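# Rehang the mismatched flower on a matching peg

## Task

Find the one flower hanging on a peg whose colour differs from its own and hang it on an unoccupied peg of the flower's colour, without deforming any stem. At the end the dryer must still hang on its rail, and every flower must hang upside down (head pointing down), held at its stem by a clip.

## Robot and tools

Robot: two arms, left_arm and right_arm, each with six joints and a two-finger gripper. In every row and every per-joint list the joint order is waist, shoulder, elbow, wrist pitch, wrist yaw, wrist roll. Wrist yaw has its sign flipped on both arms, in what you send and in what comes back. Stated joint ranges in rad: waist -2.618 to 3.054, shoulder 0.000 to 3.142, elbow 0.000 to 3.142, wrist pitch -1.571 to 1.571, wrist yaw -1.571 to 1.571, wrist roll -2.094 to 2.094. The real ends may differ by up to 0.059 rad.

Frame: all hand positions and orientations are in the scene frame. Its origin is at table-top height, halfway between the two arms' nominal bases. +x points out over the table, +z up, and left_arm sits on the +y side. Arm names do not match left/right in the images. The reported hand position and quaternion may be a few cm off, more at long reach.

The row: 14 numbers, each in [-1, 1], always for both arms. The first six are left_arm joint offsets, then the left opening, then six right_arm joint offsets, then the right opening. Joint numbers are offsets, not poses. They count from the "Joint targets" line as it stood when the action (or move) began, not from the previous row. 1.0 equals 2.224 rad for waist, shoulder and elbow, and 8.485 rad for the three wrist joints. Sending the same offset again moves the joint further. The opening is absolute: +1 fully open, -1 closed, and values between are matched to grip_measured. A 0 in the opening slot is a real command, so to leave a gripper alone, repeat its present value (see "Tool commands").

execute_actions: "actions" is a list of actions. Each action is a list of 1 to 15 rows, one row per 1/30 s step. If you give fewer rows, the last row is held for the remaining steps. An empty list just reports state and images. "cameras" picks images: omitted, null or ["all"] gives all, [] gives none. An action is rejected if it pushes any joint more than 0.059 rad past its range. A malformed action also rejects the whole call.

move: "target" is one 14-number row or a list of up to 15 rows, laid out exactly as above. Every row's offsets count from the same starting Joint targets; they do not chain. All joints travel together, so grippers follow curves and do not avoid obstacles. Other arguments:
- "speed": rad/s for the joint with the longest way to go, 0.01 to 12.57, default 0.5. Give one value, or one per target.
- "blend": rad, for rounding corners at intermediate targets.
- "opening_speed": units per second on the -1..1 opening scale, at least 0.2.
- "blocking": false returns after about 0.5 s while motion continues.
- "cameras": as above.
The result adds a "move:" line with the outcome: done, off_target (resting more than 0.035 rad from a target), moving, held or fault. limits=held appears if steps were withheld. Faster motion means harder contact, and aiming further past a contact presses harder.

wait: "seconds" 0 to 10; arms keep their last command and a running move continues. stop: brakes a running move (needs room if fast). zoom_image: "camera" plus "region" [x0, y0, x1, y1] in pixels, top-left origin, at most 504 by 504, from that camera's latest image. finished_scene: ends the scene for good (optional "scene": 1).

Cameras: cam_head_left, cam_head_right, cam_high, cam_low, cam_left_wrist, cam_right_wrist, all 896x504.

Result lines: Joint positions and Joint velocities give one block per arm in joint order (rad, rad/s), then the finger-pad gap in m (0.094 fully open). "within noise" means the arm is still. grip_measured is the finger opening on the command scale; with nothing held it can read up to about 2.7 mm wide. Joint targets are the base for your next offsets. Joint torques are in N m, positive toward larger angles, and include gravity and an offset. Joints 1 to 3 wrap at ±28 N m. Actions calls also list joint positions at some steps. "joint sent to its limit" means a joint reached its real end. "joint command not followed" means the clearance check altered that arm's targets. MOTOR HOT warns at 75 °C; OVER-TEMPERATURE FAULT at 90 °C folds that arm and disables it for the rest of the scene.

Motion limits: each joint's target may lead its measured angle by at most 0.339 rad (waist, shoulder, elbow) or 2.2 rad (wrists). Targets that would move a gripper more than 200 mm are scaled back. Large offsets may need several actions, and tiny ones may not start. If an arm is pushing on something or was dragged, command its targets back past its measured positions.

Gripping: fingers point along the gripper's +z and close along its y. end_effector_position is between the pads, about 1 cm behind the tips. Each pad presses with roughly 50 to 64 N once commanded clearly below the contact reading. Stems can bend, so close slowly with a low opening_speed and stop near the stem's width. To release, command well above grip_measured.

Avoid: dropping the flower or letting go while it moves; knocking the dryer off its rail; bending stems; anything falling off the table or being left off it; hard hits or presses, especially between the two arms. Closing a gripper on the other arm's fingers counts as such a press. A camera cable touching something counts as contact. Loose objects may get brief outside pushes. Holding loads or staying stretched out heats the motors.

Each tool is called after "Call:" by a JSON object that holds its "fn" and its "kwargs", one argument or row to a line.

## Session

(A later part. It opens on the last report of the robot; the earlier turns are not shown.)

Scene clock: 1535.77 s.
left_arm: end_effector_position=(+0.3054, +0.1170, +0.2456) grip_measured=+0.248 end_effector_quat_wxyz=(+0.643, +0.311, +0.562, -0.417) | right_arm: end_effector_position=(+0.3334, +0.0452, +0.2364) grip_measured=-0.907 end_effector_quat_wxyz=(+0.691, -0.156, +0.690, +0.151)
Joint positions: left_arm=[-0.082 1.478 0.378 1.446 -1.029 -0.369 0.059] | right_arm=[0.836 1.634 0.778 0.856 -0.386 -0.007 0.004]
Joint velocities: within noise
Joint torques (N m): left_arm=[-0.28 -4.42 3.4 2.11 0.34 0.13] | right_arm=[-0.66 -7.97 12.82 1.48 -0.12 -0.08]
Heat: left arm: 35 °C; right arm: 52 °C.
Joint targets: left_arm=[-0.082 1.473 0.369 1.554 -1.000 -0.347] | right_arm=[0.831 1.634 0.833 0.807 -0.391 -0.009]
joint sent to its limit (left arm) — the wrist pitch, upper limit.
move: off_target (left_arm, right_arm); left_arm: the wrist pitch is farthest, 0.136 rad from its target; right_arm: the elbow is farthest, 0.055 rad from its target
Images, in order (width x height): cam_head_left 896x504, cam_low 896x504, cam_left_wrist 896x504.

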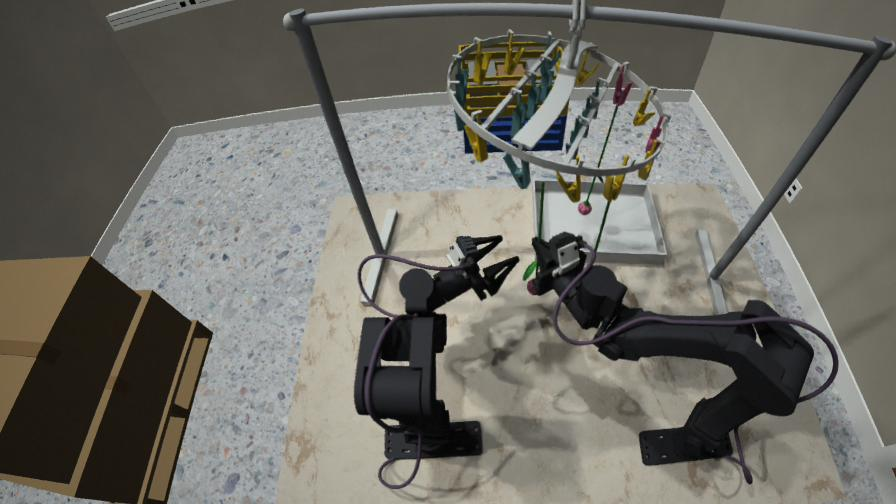

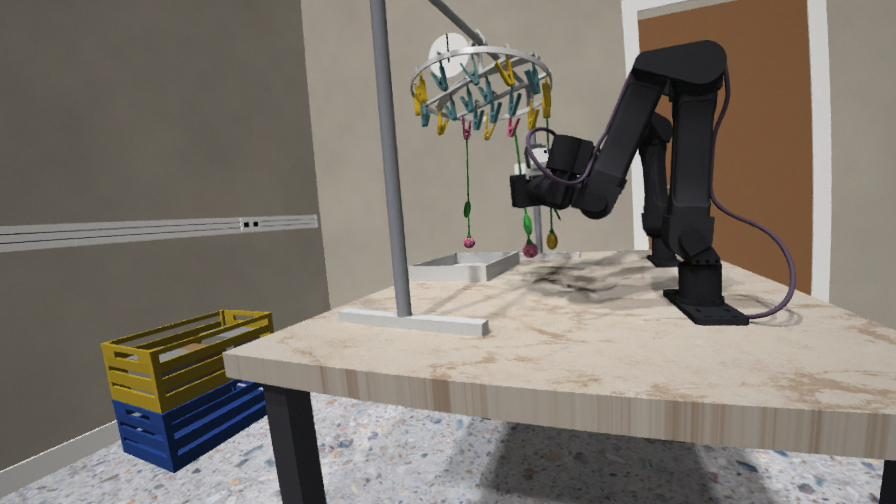

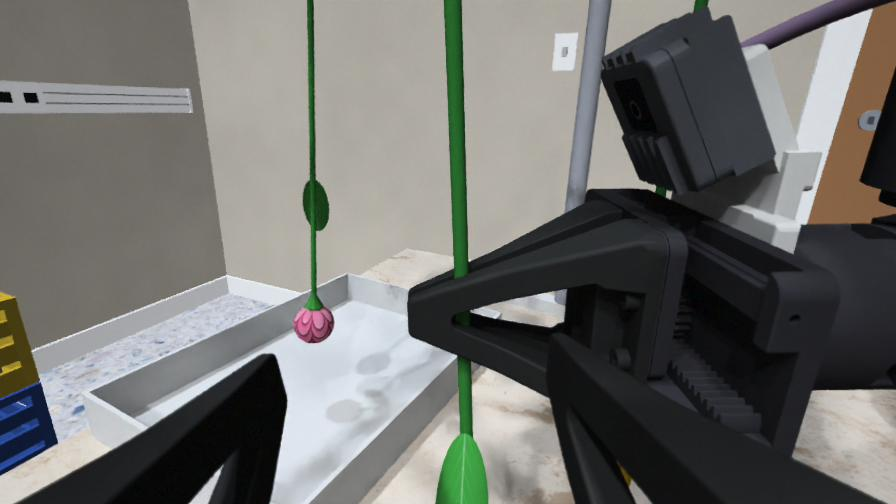

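Call:
{"fn": "move", "kwargs": {
  "target": [-0.0589,0.0108,0.0771,-0.0286,0.0135,0.0087,0.25,0,0,0,0,0,0,-0.97],
  "speed": 0.2,
  "cameras": ["cam_left_wrist","cam_right_wrist"]
}}

Scene clock: 1614.50 s.
left_arm: end_effector_position=(+0.3221, +0.0831, +0.2667) grip_measured=+0.248 end_effector_quat_wxyz=(+0.657, +0.324, +0.542, -0.412) | right_arm: end_effector_position=(+0.3334, +0.0452, +0.2364) grip_measured=-0.907 end_effector_quat_wxyz=(+0.691, -0.156, +0.690, +0.151)
Joint positions: left_arm=[-0.214 1.498 0.493 1.342 -0.913 -0.294 0.059] | right_arm=[0.836 1.634 0.778 0.856 -0.386 -0.007 0.004]
Joint velocities: within noise
Joint torques (N m): left_arm=[-0.53 -4.86 8.58 0.92 0.33 0.13] | right_arm=[-0.66 -7.95 12.83 1.49 -0.12 -0.08]
Heat: left arm: 35 °C; right arm: 43 °C.
Joint targets: left_arm=[-0.213 1.497 0.540 1.311 -0.885 -0.274] | right_arm=[0.831 1.634 0.833 0.807 -0.391 -0.009]
move: off_target (left_arm, right_arm); left_arm: the elbow is farthest, 0.047 rad from its target; right_arm: the elbow is farthest, 0.055 rad from its target
Images, in order (width x height): cam_left_wrist 896x504, cam_right_wrist 896x504.

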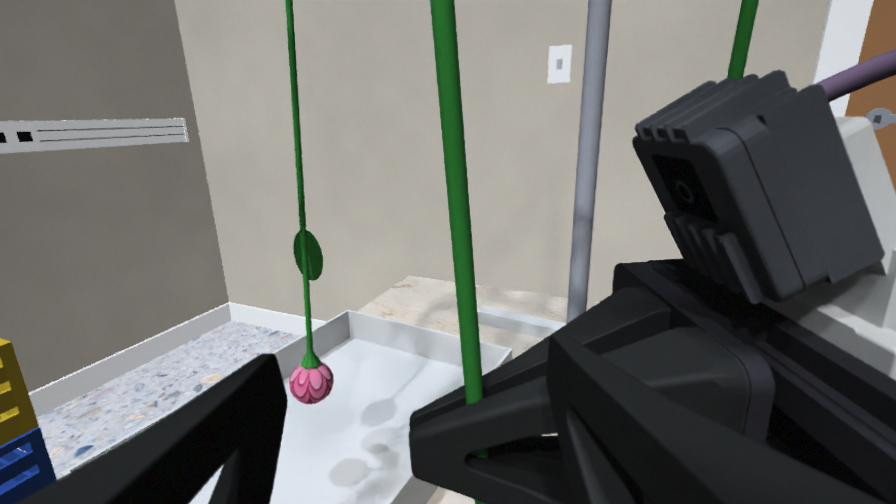

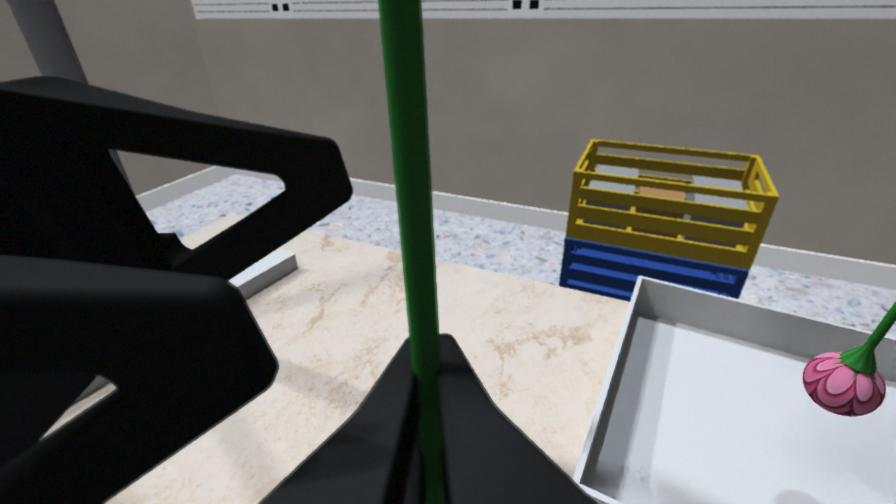

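Call:
{"fn": "move", "kwargs": {
  "target": [-0.0594,0.0207,0.0409,-0.0093,0.0133,0.0087,0.25,0,0,0,0,0,0,-0.97],
  "speed": 0.15,
  "cameras": ["cam_left_wrist","cam_right_wrist","cam_head_left"]
}}

Call:
{"fn": "zoom_image", "kwargs": {
  "camera": "cam_head_left",
  "region": [440, 160, 640, 310]
}}

Scene clock: 1654.23 s.
left_arm: end_effector_position=(+0.3372, +0.0515, +0.2788) grip_measured=+0.248 end_effector_quat_wxyz=(+0.670, +0.325, +0.533, -0.402) | right_arm: end_effector_position=(+0.3366, +0.0407, +0.2332) grip_measured=-0.907 end_effector_quat_wxyz=(+0.689, -0.152, +0.695, +0.142)
Joint positions: left_arm=[-0.328 1.541 0.587 1.273 -0.791 -0.223 0.059] | right_arm=[0.828 1.636 0.778 0.845 -0.397 -0.007 0.004]
Joint velocities: within noise
Joint torques (N m): left_arm=[-1.02 -5.2 8.49 0.91 0.19 0.14] | right_arm=[-0.24 -8.21 12.82 1.58 -0.03 -0.08]
Heat: left arm: 37 °C; right arm: 42 °C.
Joint targets: left_arm=[-0.345 1.543 0.631 1.232 -0.773 -0.200] | right_arm=[0.831 1.634 0.833 0.807 -0.391 -0.009]
move: off_target (left_arm, right_arm); left_arm: the elbow is farthest, 0.044 rad from its target; right_arm: the elbow is farthest, 0.055 rad from its target
Images, in order (width x height): cam_head_left 896x504, cam_left_wrist 896x504, cam_right_wrist 896x504.

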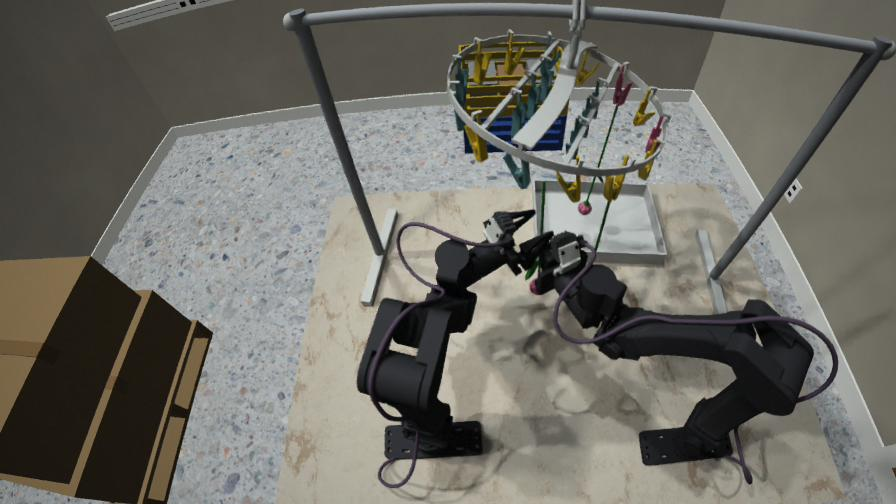

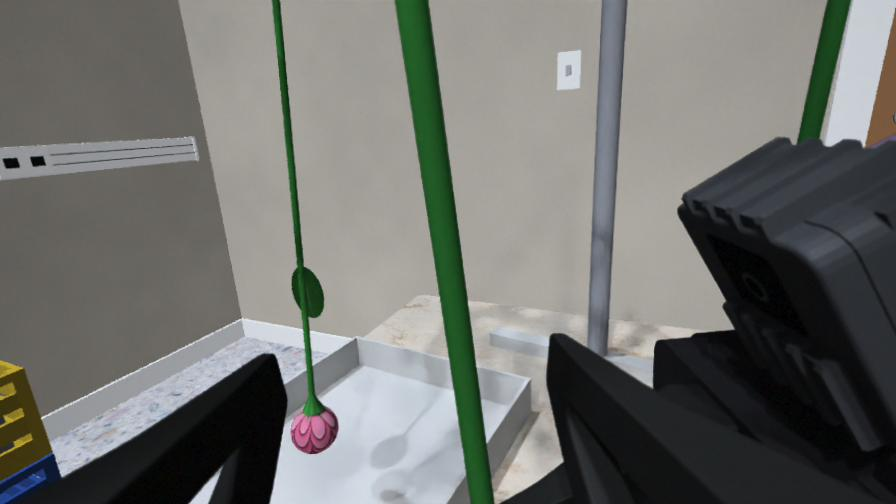

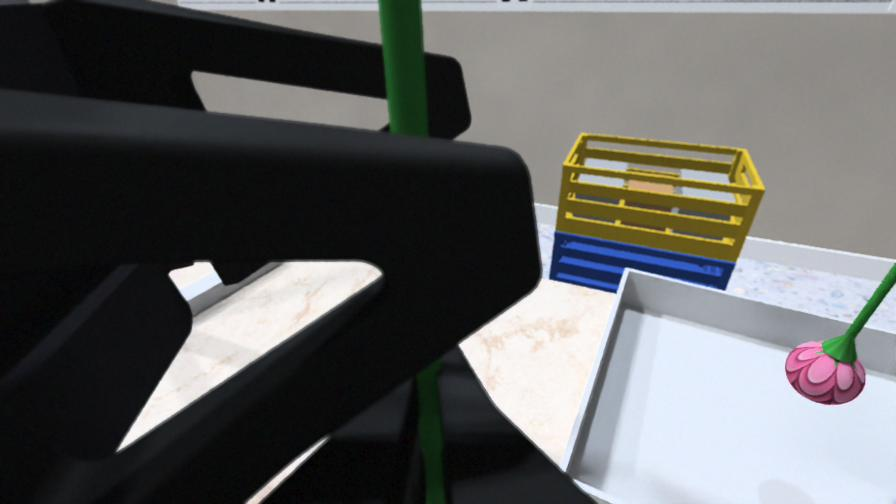

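Scaled by 2.520 from the camera's 896x504 image, which has a finer 1280x720 frame.

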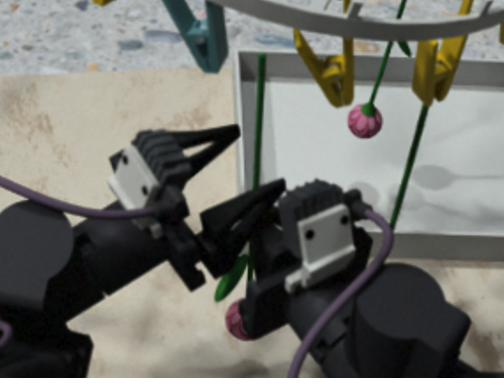

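Call:
{"fn": "move", "kwargs": {
  "target": [0,0,0,0,0,0,-0.2,0,0,0,0,0,0,-0.97],
  "speed": 0.15,
  "opening_speed": 0.4,
  "cameras": ["cam_left_wrist","cam_right_wrist"]
}}

Scene clock: 1710.57 s.
left_arm: end_effector_position=(+0.3374, +0.0496, +0.2753) grip_measured=-0.198 end_effector_quat_wxyz=(+0.666, +0.326, +0.537, -0.403) | right_arm: end_effector_position=(+0.3357, +0.0427, +0.2332) grip_measured=-0.907 end_effector_quat_wxyz=(+0.688, -0.156, +0.694, +0.146)
Joint positions: left_arm=[-0.332 1.545 0.587 1.264 -0.791 -0.22 0.038] | right_arm=[0.828 1.636 0.778 0.845 -0.385 -0.007 0.004]
Joint velocities: within noise
Joint torques (N m): left_arm=[-0.58 -5.46 8.62 0.93 0.22 0.13] | right_arm=[-0.25 -8.23 12.82 1.59 -0.04 -0.09]
Heat: left arm: 38 °C; right arm: 43 °C.
Joint targets: left_arm=[-0.345 1.543 0.631 1.232 -0.773 -0.200] | right_arm=[0.831 1.634 0.833 0.807 -0.391 -0.009]
move: off_target (left_arm, right_arm); left_arm: the elbow is farthest, 0.044 rad from its target; right_arm: the elbow is farthest, 0.055 rad from its target
Images, in order (width x height): cam_left_wrist 896x504, cam_right_wrist 896x504.

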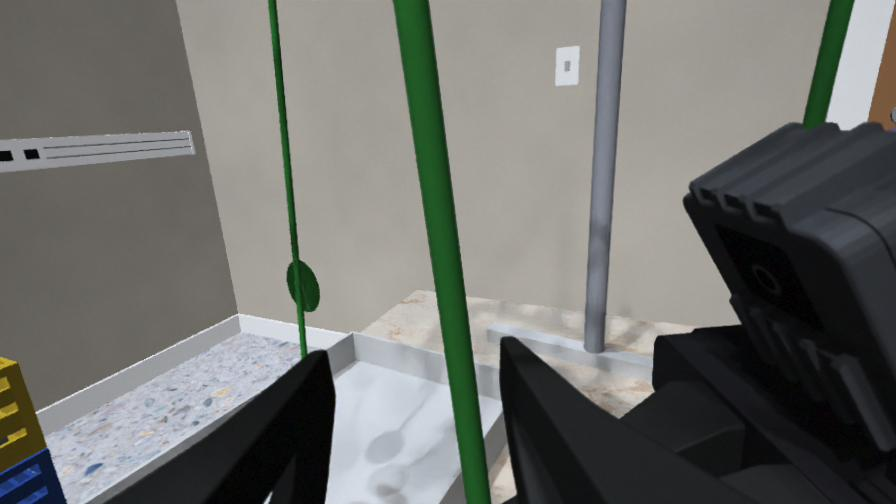

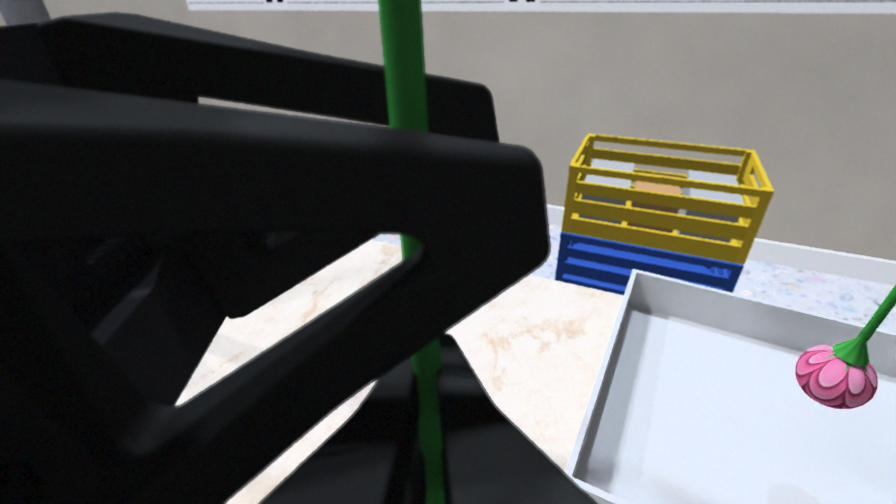

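Call:
{"fn": "zoom_image", "kwargs": {
  "camera": "cam_left_wrist",
  "region": [400, 250, 896, 504]
}}

Call:
{"fn": "zoom_image", "kwargs": {
  "camera": "cam_right_wrist",
  "region": [0, 0, 600, 504]
}}

Scaled by 1.016 from the camera's 896x504 image, which has a finer 1280x720 frame.

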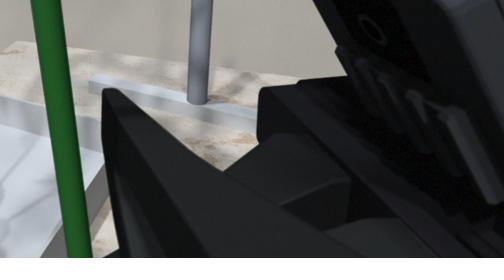

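Region (0, 0, 600, 504) is 600x504 pixels. A region can be at most 504 by 504 pixels.

Call:
{"fn": "move", "kwargs": {
  "target": [0,-0.0207,0.009,-0.0047,0,0,-0.2,0,0,0,0,0,0,-0.97],
  "speed": 0.15,
  "cameras": ["cam_left_wrist","cam_right_wrist"]
}}

Scene clock: 1765.53 s.
left_arm: end_effector_position=(+0.3385, +0.0492, +0.2802) grip_measured=-0.198 end_effector_quat_wxyz=(+0.664, +0.325, +0.539, -0.403) | right_arm: end_effector_position=(+0.3357, +0.0427, +0.2332) grip_measured=-0.907 end_effector_quat_wxyz=(+0.688, -0.156, +0.694, +0.146)
Joint positions: left_arm=[-0.332 1.528 0.602 1.225 -0.791 -0.218 0.038] | right_arm=[0.828 1.636 0.778 0.845 -0.385 -0.007 0.004]
Joint velocities: within noise
Joint torques (N m): left_arm=[-0.64 -8.27 9.39 0.97 0.22 0.12] | right_arm=[-0.25 -8.23 12.83 1.59 -0.04 -0.09]
Heat: left arm: 38 °C; right arm: 44 °C.
Joint targets: left_arm=[-0.345 1.497 0.651 1.192 -0.773 -0.200] | right_arm=[0.831 1.634 0.833 0.807 -0.391 -0.009]
move: off_target (left_arm, right_arm); left_arm: the elbow is farthest, 0.049 rad from its target; right_arm: the elbow is farthest, 0.055 rad from its target
Images, in order (width x height): cam_left_wrist 896x504, cam_right_wrist 896x504.

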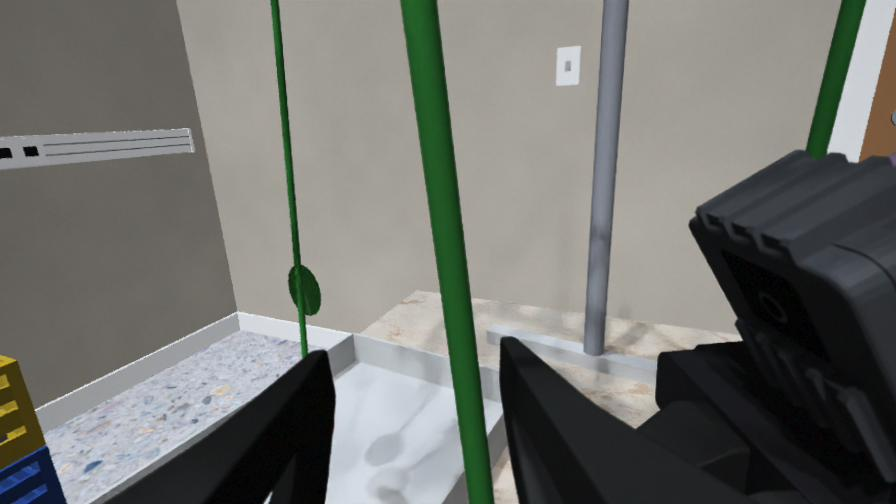

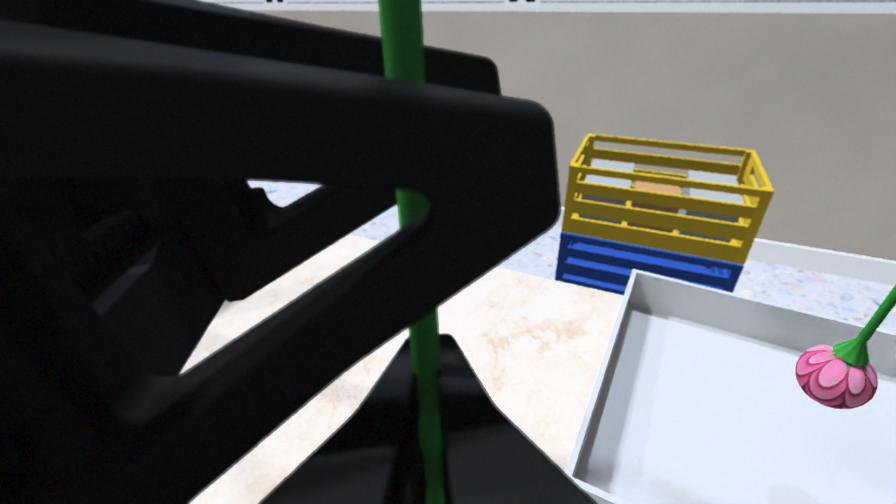

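Call:
{"fn": "move", "kwargs": {
  "target": [0,0,0,0,-0.0083,0,-0.2,0,0,0,0,0,0,-0.97],
  "speed": 0.15,
  "cameras": ["cam_left_wrist"]
}}

Scene clock: 1775.60 s.
left_arm: end_effector_position=(+0.3308, +0.0450, +0.2783) grip_measured=-0.198 end_effector_quat_wxyz=(+0.653, +0.344, +0.532, -0.415) | right_arm: end_effector_position=(+0.3357, +0.0427, +0.2332) grip_measured=-0.907 end_effector_quat_wxyz=(+0.688, -0.156, +0.694, +0.146)
Joint positions: left_arm=[-0.332 1.528 0.602 1.225 -0.841 -0.218 0.038] | right_arm=[0.828 1.636 0.778 0.845 -0.385 -0.007 0.004]
Joint velocities: within noise
Joint torques (N m): left_arm=[-0.64 -8.14 9.24 0.95 0.05 0.12] | right_arm=[-0.2 -8.23 12.83 1.59 -0.02 -0.09]
Heat: left arm: 37 °C; right arm: 44 °C.
Joint targets: left_arm=[-0.345 1.497 0.651 1.192 -0.843 -0.200] | right_arm=[0.831 1.634 0.833 0.807 -0.391 -0.009]
move: off_target (left_arm, right_arm); left_arm: the elbow is farthest, 0.049 rad from its target; right_arm: the elbow is farthest, 0.055 rad from its target
Images, in order (width x height): cam_left_wrist 896x504.

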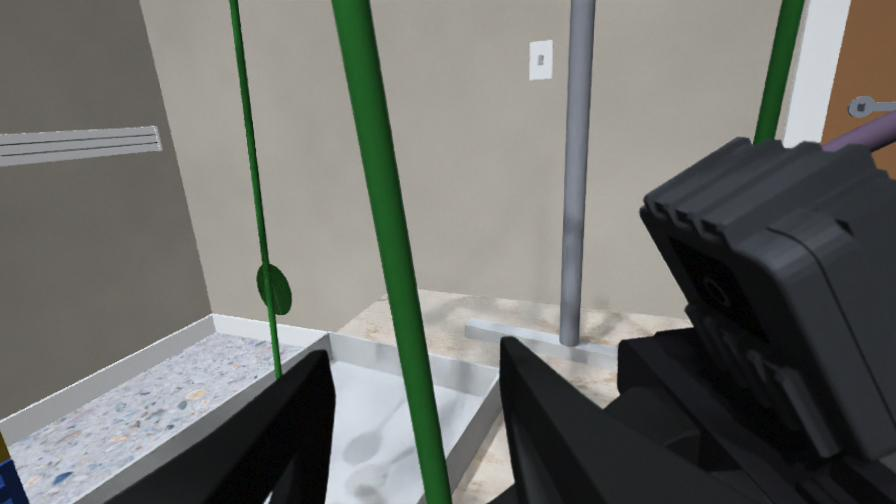

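Call:
{"fn": "move", "kwargs": {
  "target": [0,0,0,0,0,0,-0.97,0,0,0,0,0,0,-0.97],
  "speed": 0.15,
  "opening_speed": 0.3,
  "cameras": ["cam_left_wrist","cam_right_wrist"]
}}

Scene clock: 1808.73 s.
left_arm: end_effector_position=(+0.3282, +0.0417, +0.2782) grip_measured=-0.918 end_effector_quat_wxyz=(+0.650, +0.348, +0.530, -0.418) | right_arm: end_effector_position=(+0.3363, +0.0415, +0.2332) grip_measured=-0.907 end_effector_quat_wxyz=(+0.688, -0.153, +0.694, +0.143)
Joint positions: left_arm=[-0.341 1.528 0.602 1.225 -0.844 -0.218 0.004] | right_arm=[0.828 1.636 0.778 0.845 -0.392 -0.007 0.004]
Joint velocities: within noise
Joint torques (N m): left_arm=[-0.44 -8.32 9.33 0.95 0.06 0.14] | right_arm=[-0.25 -8.23 12.82 1.59 -0.04 -0.08]
Heat: left arm: 35 °C; right arm: 45 °C.
Joint targets: left_arm=[-0.345 1.497 0.651 1.192 -0.843 -0.200] | right_arm=[0.831 1.634 0.833 0.807 -0.391 -0.009]
move: off_target (left_arm, right_arm); left_arm: the elbow is farthest, 0.049 rad from its target; right_arm: the elbow is farthest, 0.055 rad from its target
Images, in order (width x height): cam_left_wrist 896x504, cam_right_wrist 896x504.

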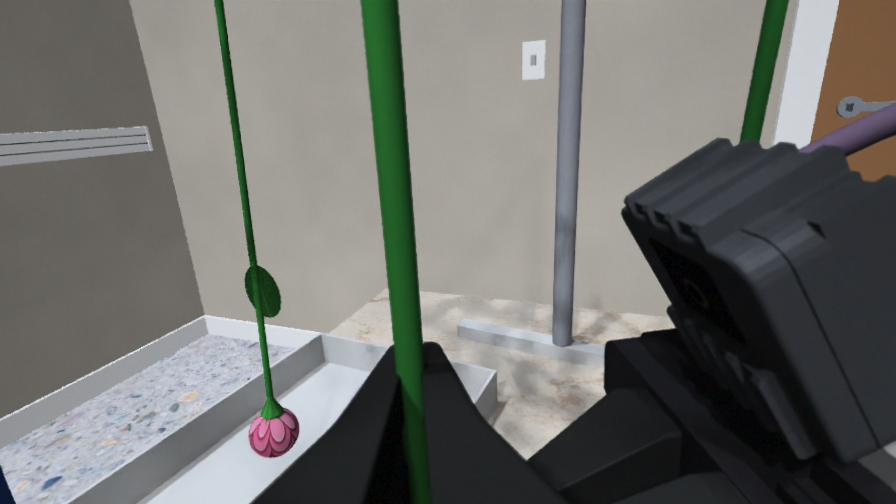

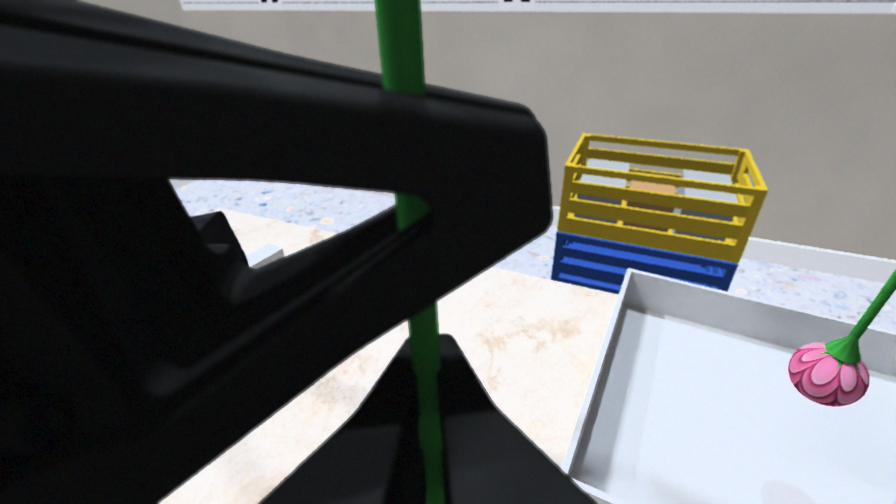

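Call:
{"fn": "move", "kwargs": {
  "target": [0,0,0,0,0,0,-0.97,0,-0.009,-0.0225,0,0,0,-0.5],
  "speed": 0.15,
  "opening_speed": 0.3,
  "cameras": ["cam_left_wrist","cam_right_wrist"]
}}

Scene clock: 1833.57 s.
left_arm: end_effector_position=(+0.3285, +0.0420, +0.2776) grip_measured=-0.920 end_effector_quat_wxyz=(+0.649, +0.347, +0.532, -0.419) | right_arm: end_effector_position=(+0.3359, +0.0422, +0.2332) grip_measured=-0.502 end_effector_quat_wxyz=(+0.688, -0.155, +0.694, +0.145)
Joint positions: left_arm=[-0.34 1.528 0.602 1.222 -0.846 -0.218 0.004] | right_arm=[0.828 1.636 0.778 0.845 -0.388 -0.007 0.023]
Joint velocities: within noise
Joint torques (N m): left_arm=[-0.55 -8.36 8.94 0.9 0.09 0.11] | right_arm=[-0.25 -10.11 7.97 1.59 -0.03 -0.08]
Heat: left arm: 35 °C; right arm: 44 °C.
Joint targets: left_arm=[-0.345 1.497 0.651 1.192 -0.843 -0.200] | right_arm=[0.831 1.614 0.783 0.807 -0.391 -0.009]
move: off_target (left_arm, right_arm); left_arm: the elbow is farthest, 0.049 rad from its target; right_arm: the wrist pitch is farthest, 0.038 rad from its target
Images, in order (width x height): cam_left_wrist 896x504, cam_right_wrist 896x504.

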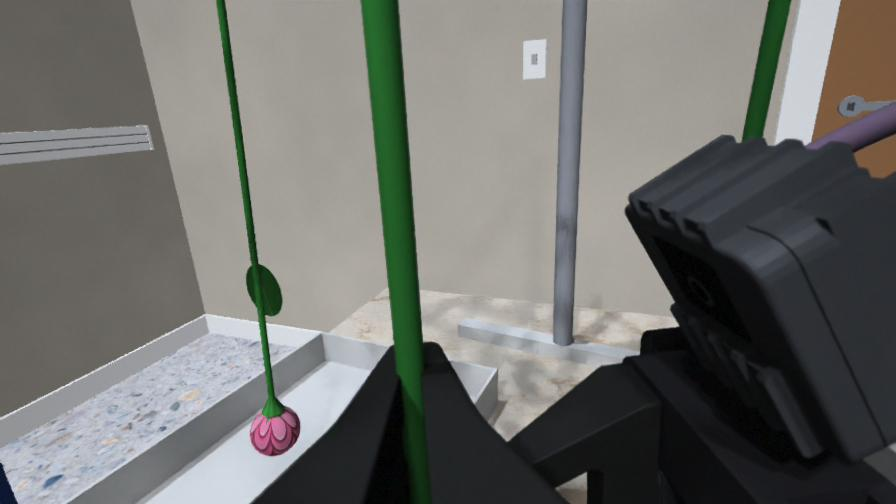

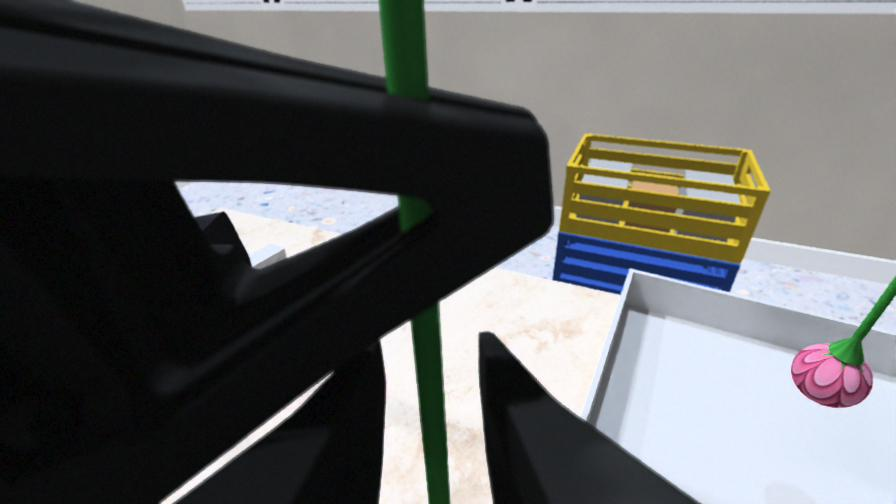

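Call:
{"fn": "move", "kwargs": {
  "target": [
    [0,0,0,0,0,0,-0.97,0.0234,-0.0625,-0.0755,0,-0.0054,0,-0.5],
    [0,0,0,0,0,0,-0.97,0.0746,-0.1677,-0.1565,-0.0032,-0.0189,0,-0.5]
  ],
  "speed": 0.25,
  "cameras": ["cam_head_left","cam_right_wrist","cam_left_wrist"]
}}

Scene clock: 1880.70 s.
left_arm: end_effector_position=(+0.3288, +0.0426, +0.2776) grip_measured=-0.920 end_effector_quat_wxyz=(+0.650, +0.347, +0.532, -0.418) | right_arm: end_effector_position=(+0.2432, +0.0033, +0.2373) grip_measured=-0.502 end_effector_quat_wxyz=(+0.694, -0.155, +0.685, +0.159)
Joint positions: left_arm=[-0.338 1.528 0.602 1.222 -0.846 -0.218 0.004] | right_arm=[0.997 1.268 0.453 0.832 -0.536 -0.007 0.023]
Joint velocities: within noise
Joint torques (N m): left_arm=[-0.59 -8.24 9.24 0.95 0.11 0.17] | right_arm=[0.66 -6.67 5.97 1.43 -0.13 -0.08]
Heat: left arm: 35 °C; right arm: 39 °C.
Joint targets: left_arm=[-0.345 1.497 0.651 1.192 -0.843 -0.200] | right_arm=[0.997 1.241 0.435 0.779 -0.551 -0.009]
move: off_target (left_arm, right_arm); left_arm: the elbow is farthest, 0.049 rad from its target; right_arm: the wrist pitch is farthest, 0.052 rad from its target
Images, in order (width x height): cam_head_left 896x504, cam_left_wrist 896x504, cam_right_wrist 896x504.

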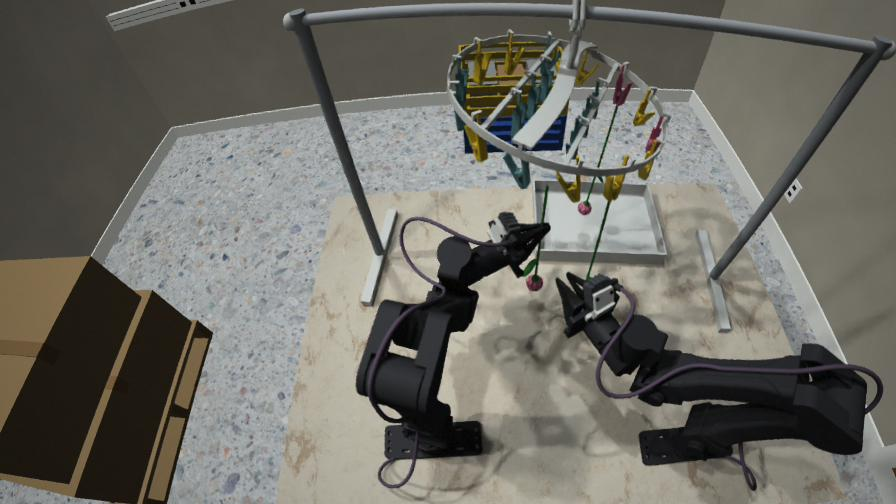

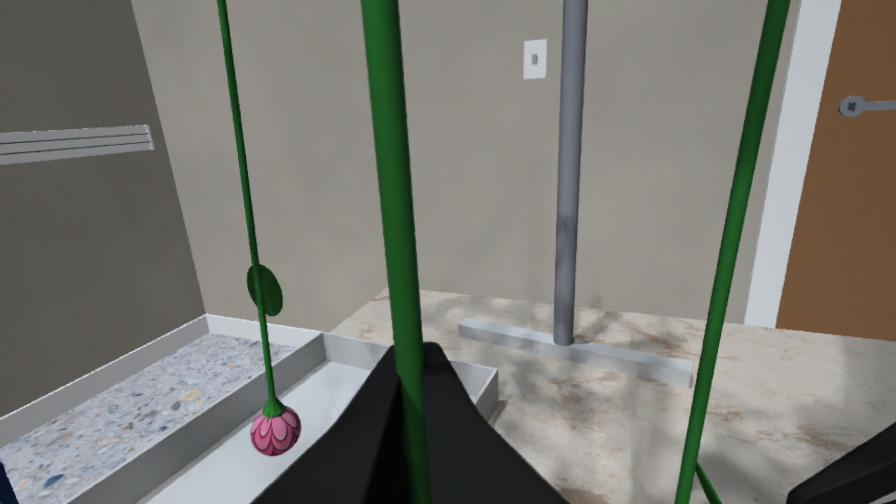

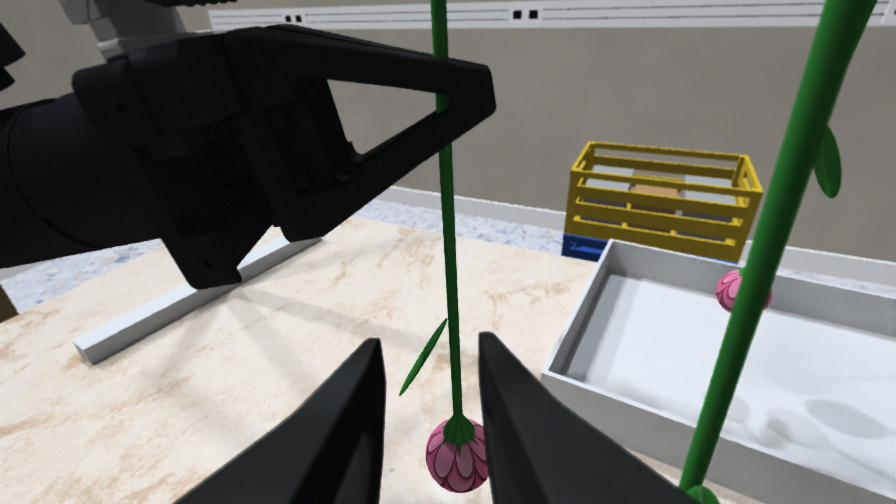

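Call:
{"fn": "move", "kwargs": {
  "target": [
    [0,0,0,0,0,0,-0.97,0,0,0,0,0.2288,0.001,-0.5],
    [0,0,0,0,0,0,-0.97,-0.5364,-0.0679,0.1241,-0.0429,0.2288,0.001,-0.5],
    [0,0,0,0,0,0,-0.97,-0.5522,0.1326,0.3462,-0.0516,0.2453,0.001,-0.5],
    [0,0,0,0,0,0,-0.97,-0.5463,0.2873,0.5238,-0.0576,0.2460,0.001,0.25]
  ],
  "speed": 0.8,
  "blend": [0.05,0.1,0.1,0],
  "opening_speed": 0.8,
  "cameras": ["cam_head_left","cam_right_wrist","cam_head_right"]
}}

Scene clock: 1955.10 s.
left_arm: end_effector_position=(+0.3288, +0.0426, +0.2776) grip_measured=-0.920 end_effector_quat_wxyz=(+0.650, +0.347, +0.532, -0.418) | right_arm: end_effector_position=(+0.4209, -0.1836, +0.3440) grip_measured=+0.248 end_effector_quat_wxyz=(+0.562, -0.422, +0.568, +0.428)
Joint positions: left_arm=[-0.338 1.528 0.602 1.222 -0.846 -0.218 0.004] | right_arm=[-0.215 1.883 1.542 0.333 1.518 0.005 0.059]
Joint velocities: within noise
Joint torques (N m): left_arm=[-0.54 -8.21 9.14 0.99 0.11 0.13] | right_arm=[0.34 -11.36 13.57 0.97 0.13 0.02]
Heat: left arm: 36 °C; right arm: 39 °C.
Joint targets: left_arm=[-0.345 1.497 0.651 1.192 -0.843 -0.200] | right_arm=[-0.218 1.880 1.600 0.291 1.536 -0.001]
move: off_target (left_arm, right_arm); target 4's new numbers were sent with right_arm's elbow 0.058 rad from that target; left_arm: the elbow is farthest, 0.049 rad from its target; right_arm: the elbow is farthest, 0.058 rad from its target
Images, in order (width x height): cam_head_left 896x504, cam_head_right 896x504, cam_right_wrist 896x504.

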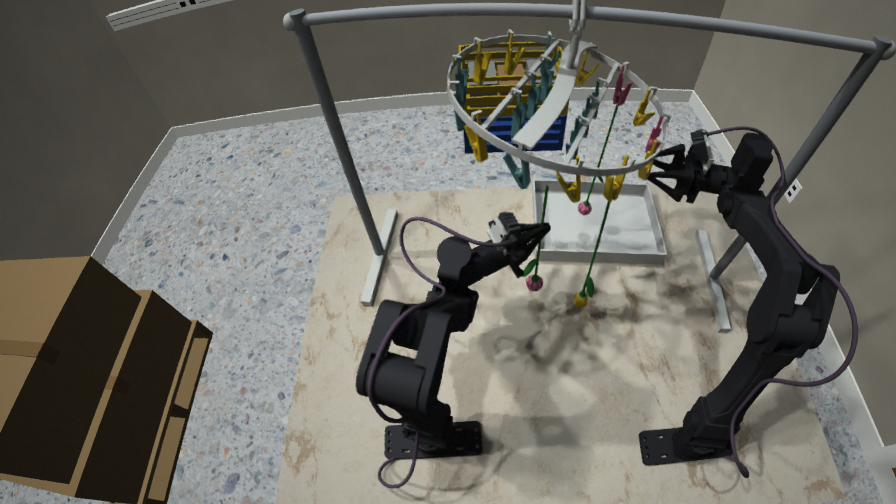

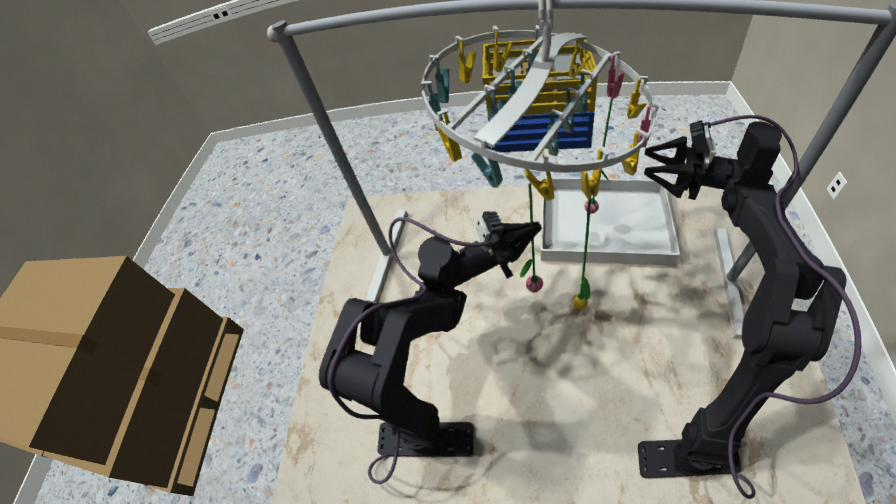

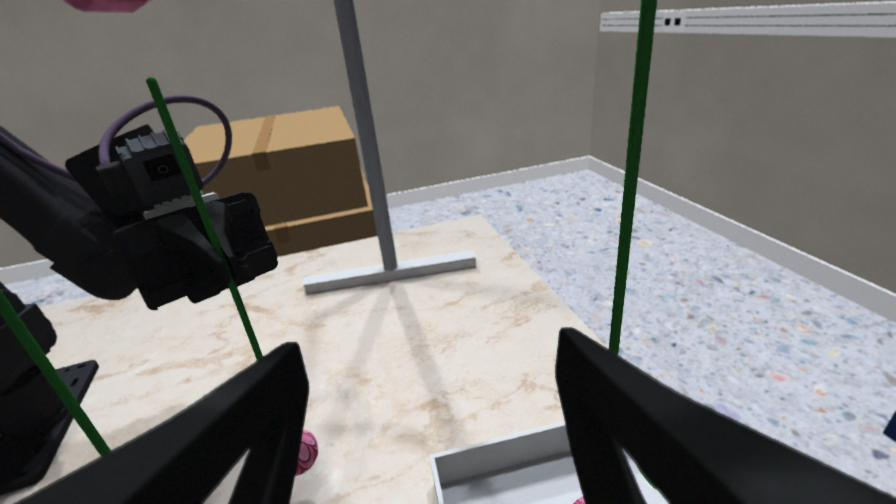

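Call:
{"fn": "zoom_image", "kwargs": {
  "camera": "cam_head_left",
  "region": [560, 60, 760, 220]
}}

Call:
{"fn": "zoom_image", "kwargs": {
  "camera": "cam_head_right",
  "region": [550, 50, 750, 210]
}}

Call:
{"fn": "zoom_image", "kwargs": {
  "camera": "cam_right_wrist",
  "region": [0, 0, 300, 200]
}}

Scaled by 2.520 from the camera's 896x504 image, which has a finer 1280x720 frame.

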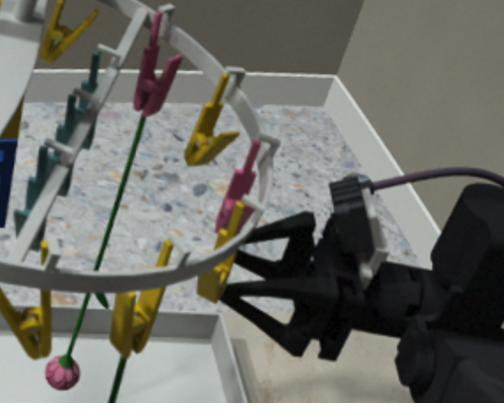

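Scaled by 2.520 from the camera's 896x504 image, which has a finer 1280x720 frame.

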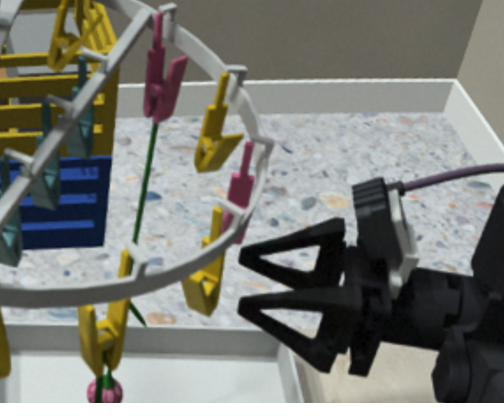

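Scaled by 1.680 from the camera's 896x504 image, which has a finer 1280x720 frame.

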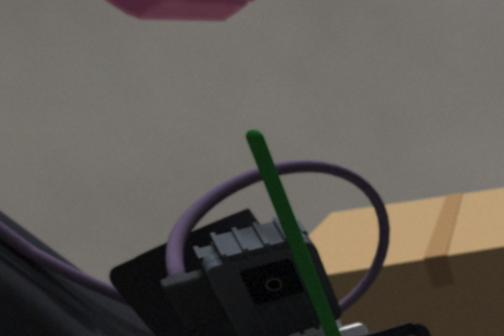

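Call:
{"fn": "move", "kwargs": {
  "target": [0,0,0,0,0,0,-0.97,0.0139,-0.0881,-0.1286,0.0216,0,0,0.25],
  "speed": 0.3,
  "cameras": ["cam_right_wrist","cam_head_right"]
}}

Scene clock: 2101.17 s.
left_arm: end_effector_position=(+0.3288, +0.0426, +0.2776) grip_measured=-0.920 end_effector_quat_wxyz=(+0.650, +0.347, +0.532, -0.418) | right_arm: end_effector_position=(+0.3750, -0.1619, +0.3446) grip_measured=+0.248 end_effector_quat_wxyz=(+0.562, -0.441, +0.552, +0.429)
Joint positions: left_arm=[-0.338 1.528 0.602 1.222 -0.846 -0.218 0.004] | right_arm=[-0.187 1.722 1.334 0.416 1.527 0.005 0.059]
Joint velocities: within noise
Joint torques (N m): left_arm=[-0.72 -8.14 8.99 0.94 0.05 0.11] | right_arm=[0.68 -12.96 6.12 1.85 0.06 0.02]
Heat: left arm: 36 °C; right arm: 52 °C.
Joint targets: left_arm=[-0.345 1.497 0.651 1.192 -0.843 -0.200] | right_arm=[-0.187 1.684 1.314 0.474 1.536 -0.001]
move: off_target (left_arm, right_arm); left_arm: the elbow is farthest, 0.049 rad from its target; right_arm: the wrist pitch is farthest, 0.058 rad from its target
Images, in order (width x height): cam_head_right 896x504, cam_right_wrist 896x504.

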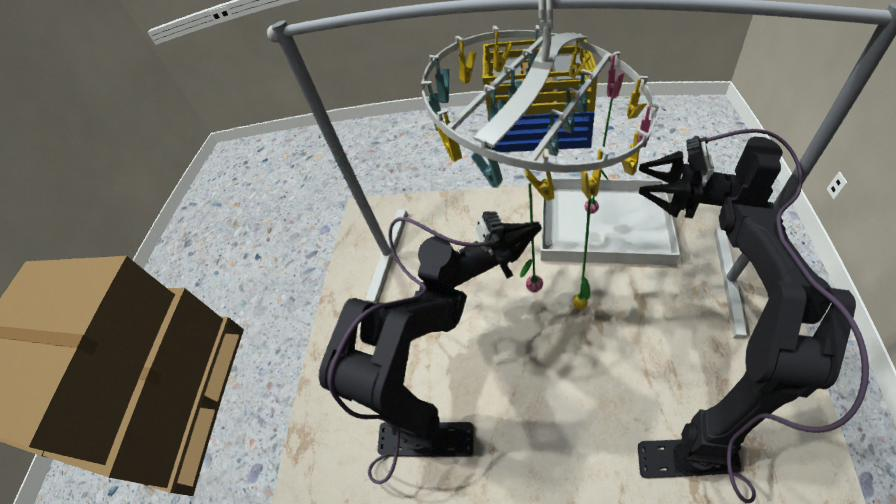

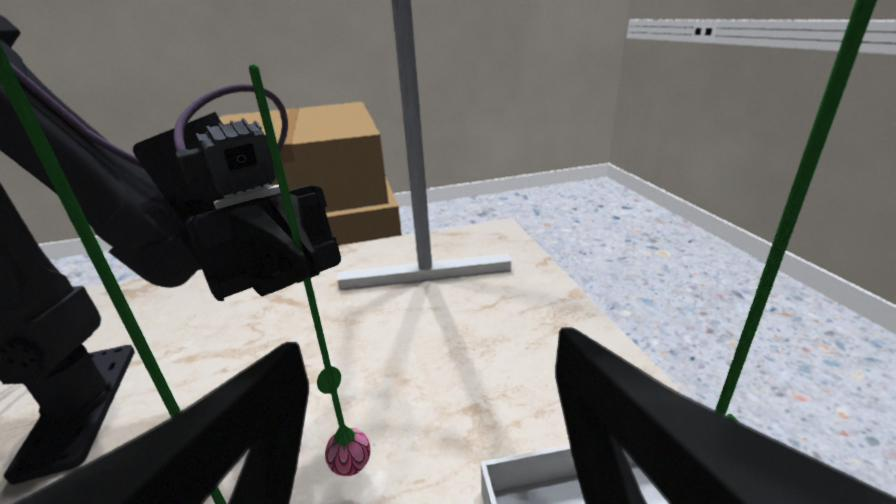

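Call:
{"fn": "move", "kwargs": {
  "target": [0,0,0,0,0,0,-0.97,0,-0.0076,0.1018,-0.0349,0,0,0.25],
  "speed": 0.3,
  "cameras": ["cam_right_wrist","cam_head_right"]
}}

Scene clock: 2108.87 s.
left_arm: end_effector_position=(+0.3288, +0.0426, +0.2776) grip_measured=-0.920 end_effector_quat_wxyz=(+0.650, +0.347, +0.532, -0.418) | right_arm: end_effector_position=(+0.3740, -0.1618, +0.3862) grip_measured=+0.248 end_effector_quat_wxyz=(+0.558, -0.433, +0.559, +0.434)
Joint positions: left_arm=[-0.338 1.528 0.602 1.222 -0.846 -0.218 0.004] | right_arm=[-0.187 1.703 1.485 0.221 1.521 0.005 0.059]
Joint velocities: within noise
Joint torques (N m): left_arm=[-0.61 -8.39 9.14 0.97 0.06 0.11] | right_arm=[0.64 -12.66 13.27 0.98 0.09 0.02]
Heat: left arm: 36 °C; right arm: 48 °C.
Joint targets: left_arm=[-0.345 1.497 0.651 1.192 -0.843 -0.200] | right_arm=[-0.187 1.667 1.540 0.178 1.536 -0.001]
move: off_target (left_arm, right_arm); left_arm: the elbow is farthest, 0.049 rad from its target; right_arm: the elbow is farthest, 0.055 rad from its target
Images, in order (width x height): cam_head_right 896x504, cam_right_wrist 896x504.

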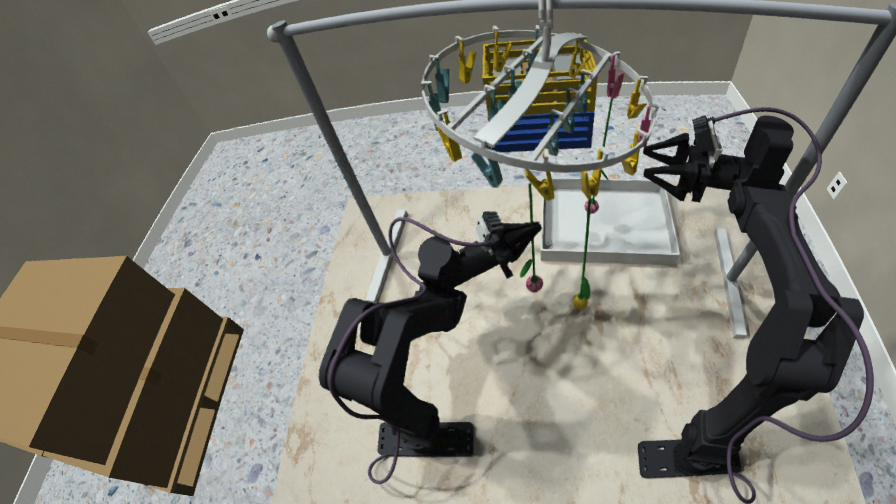

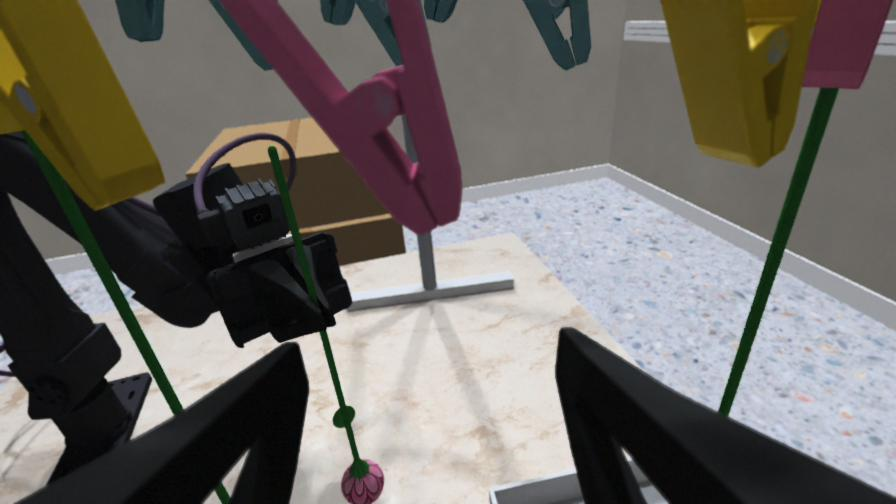

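Call:
{"fn": "zoom_image", "kwargs": {
  "camera": "cam_right_wrist",
  "region": [200, 0, 600, 250]
}}

Scaled by 1.260 from the camera's 896x504 image, which has a finer 1280x720 frame.

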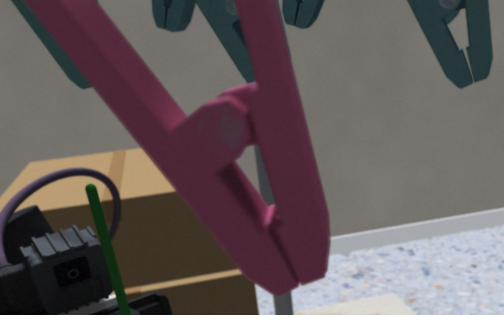

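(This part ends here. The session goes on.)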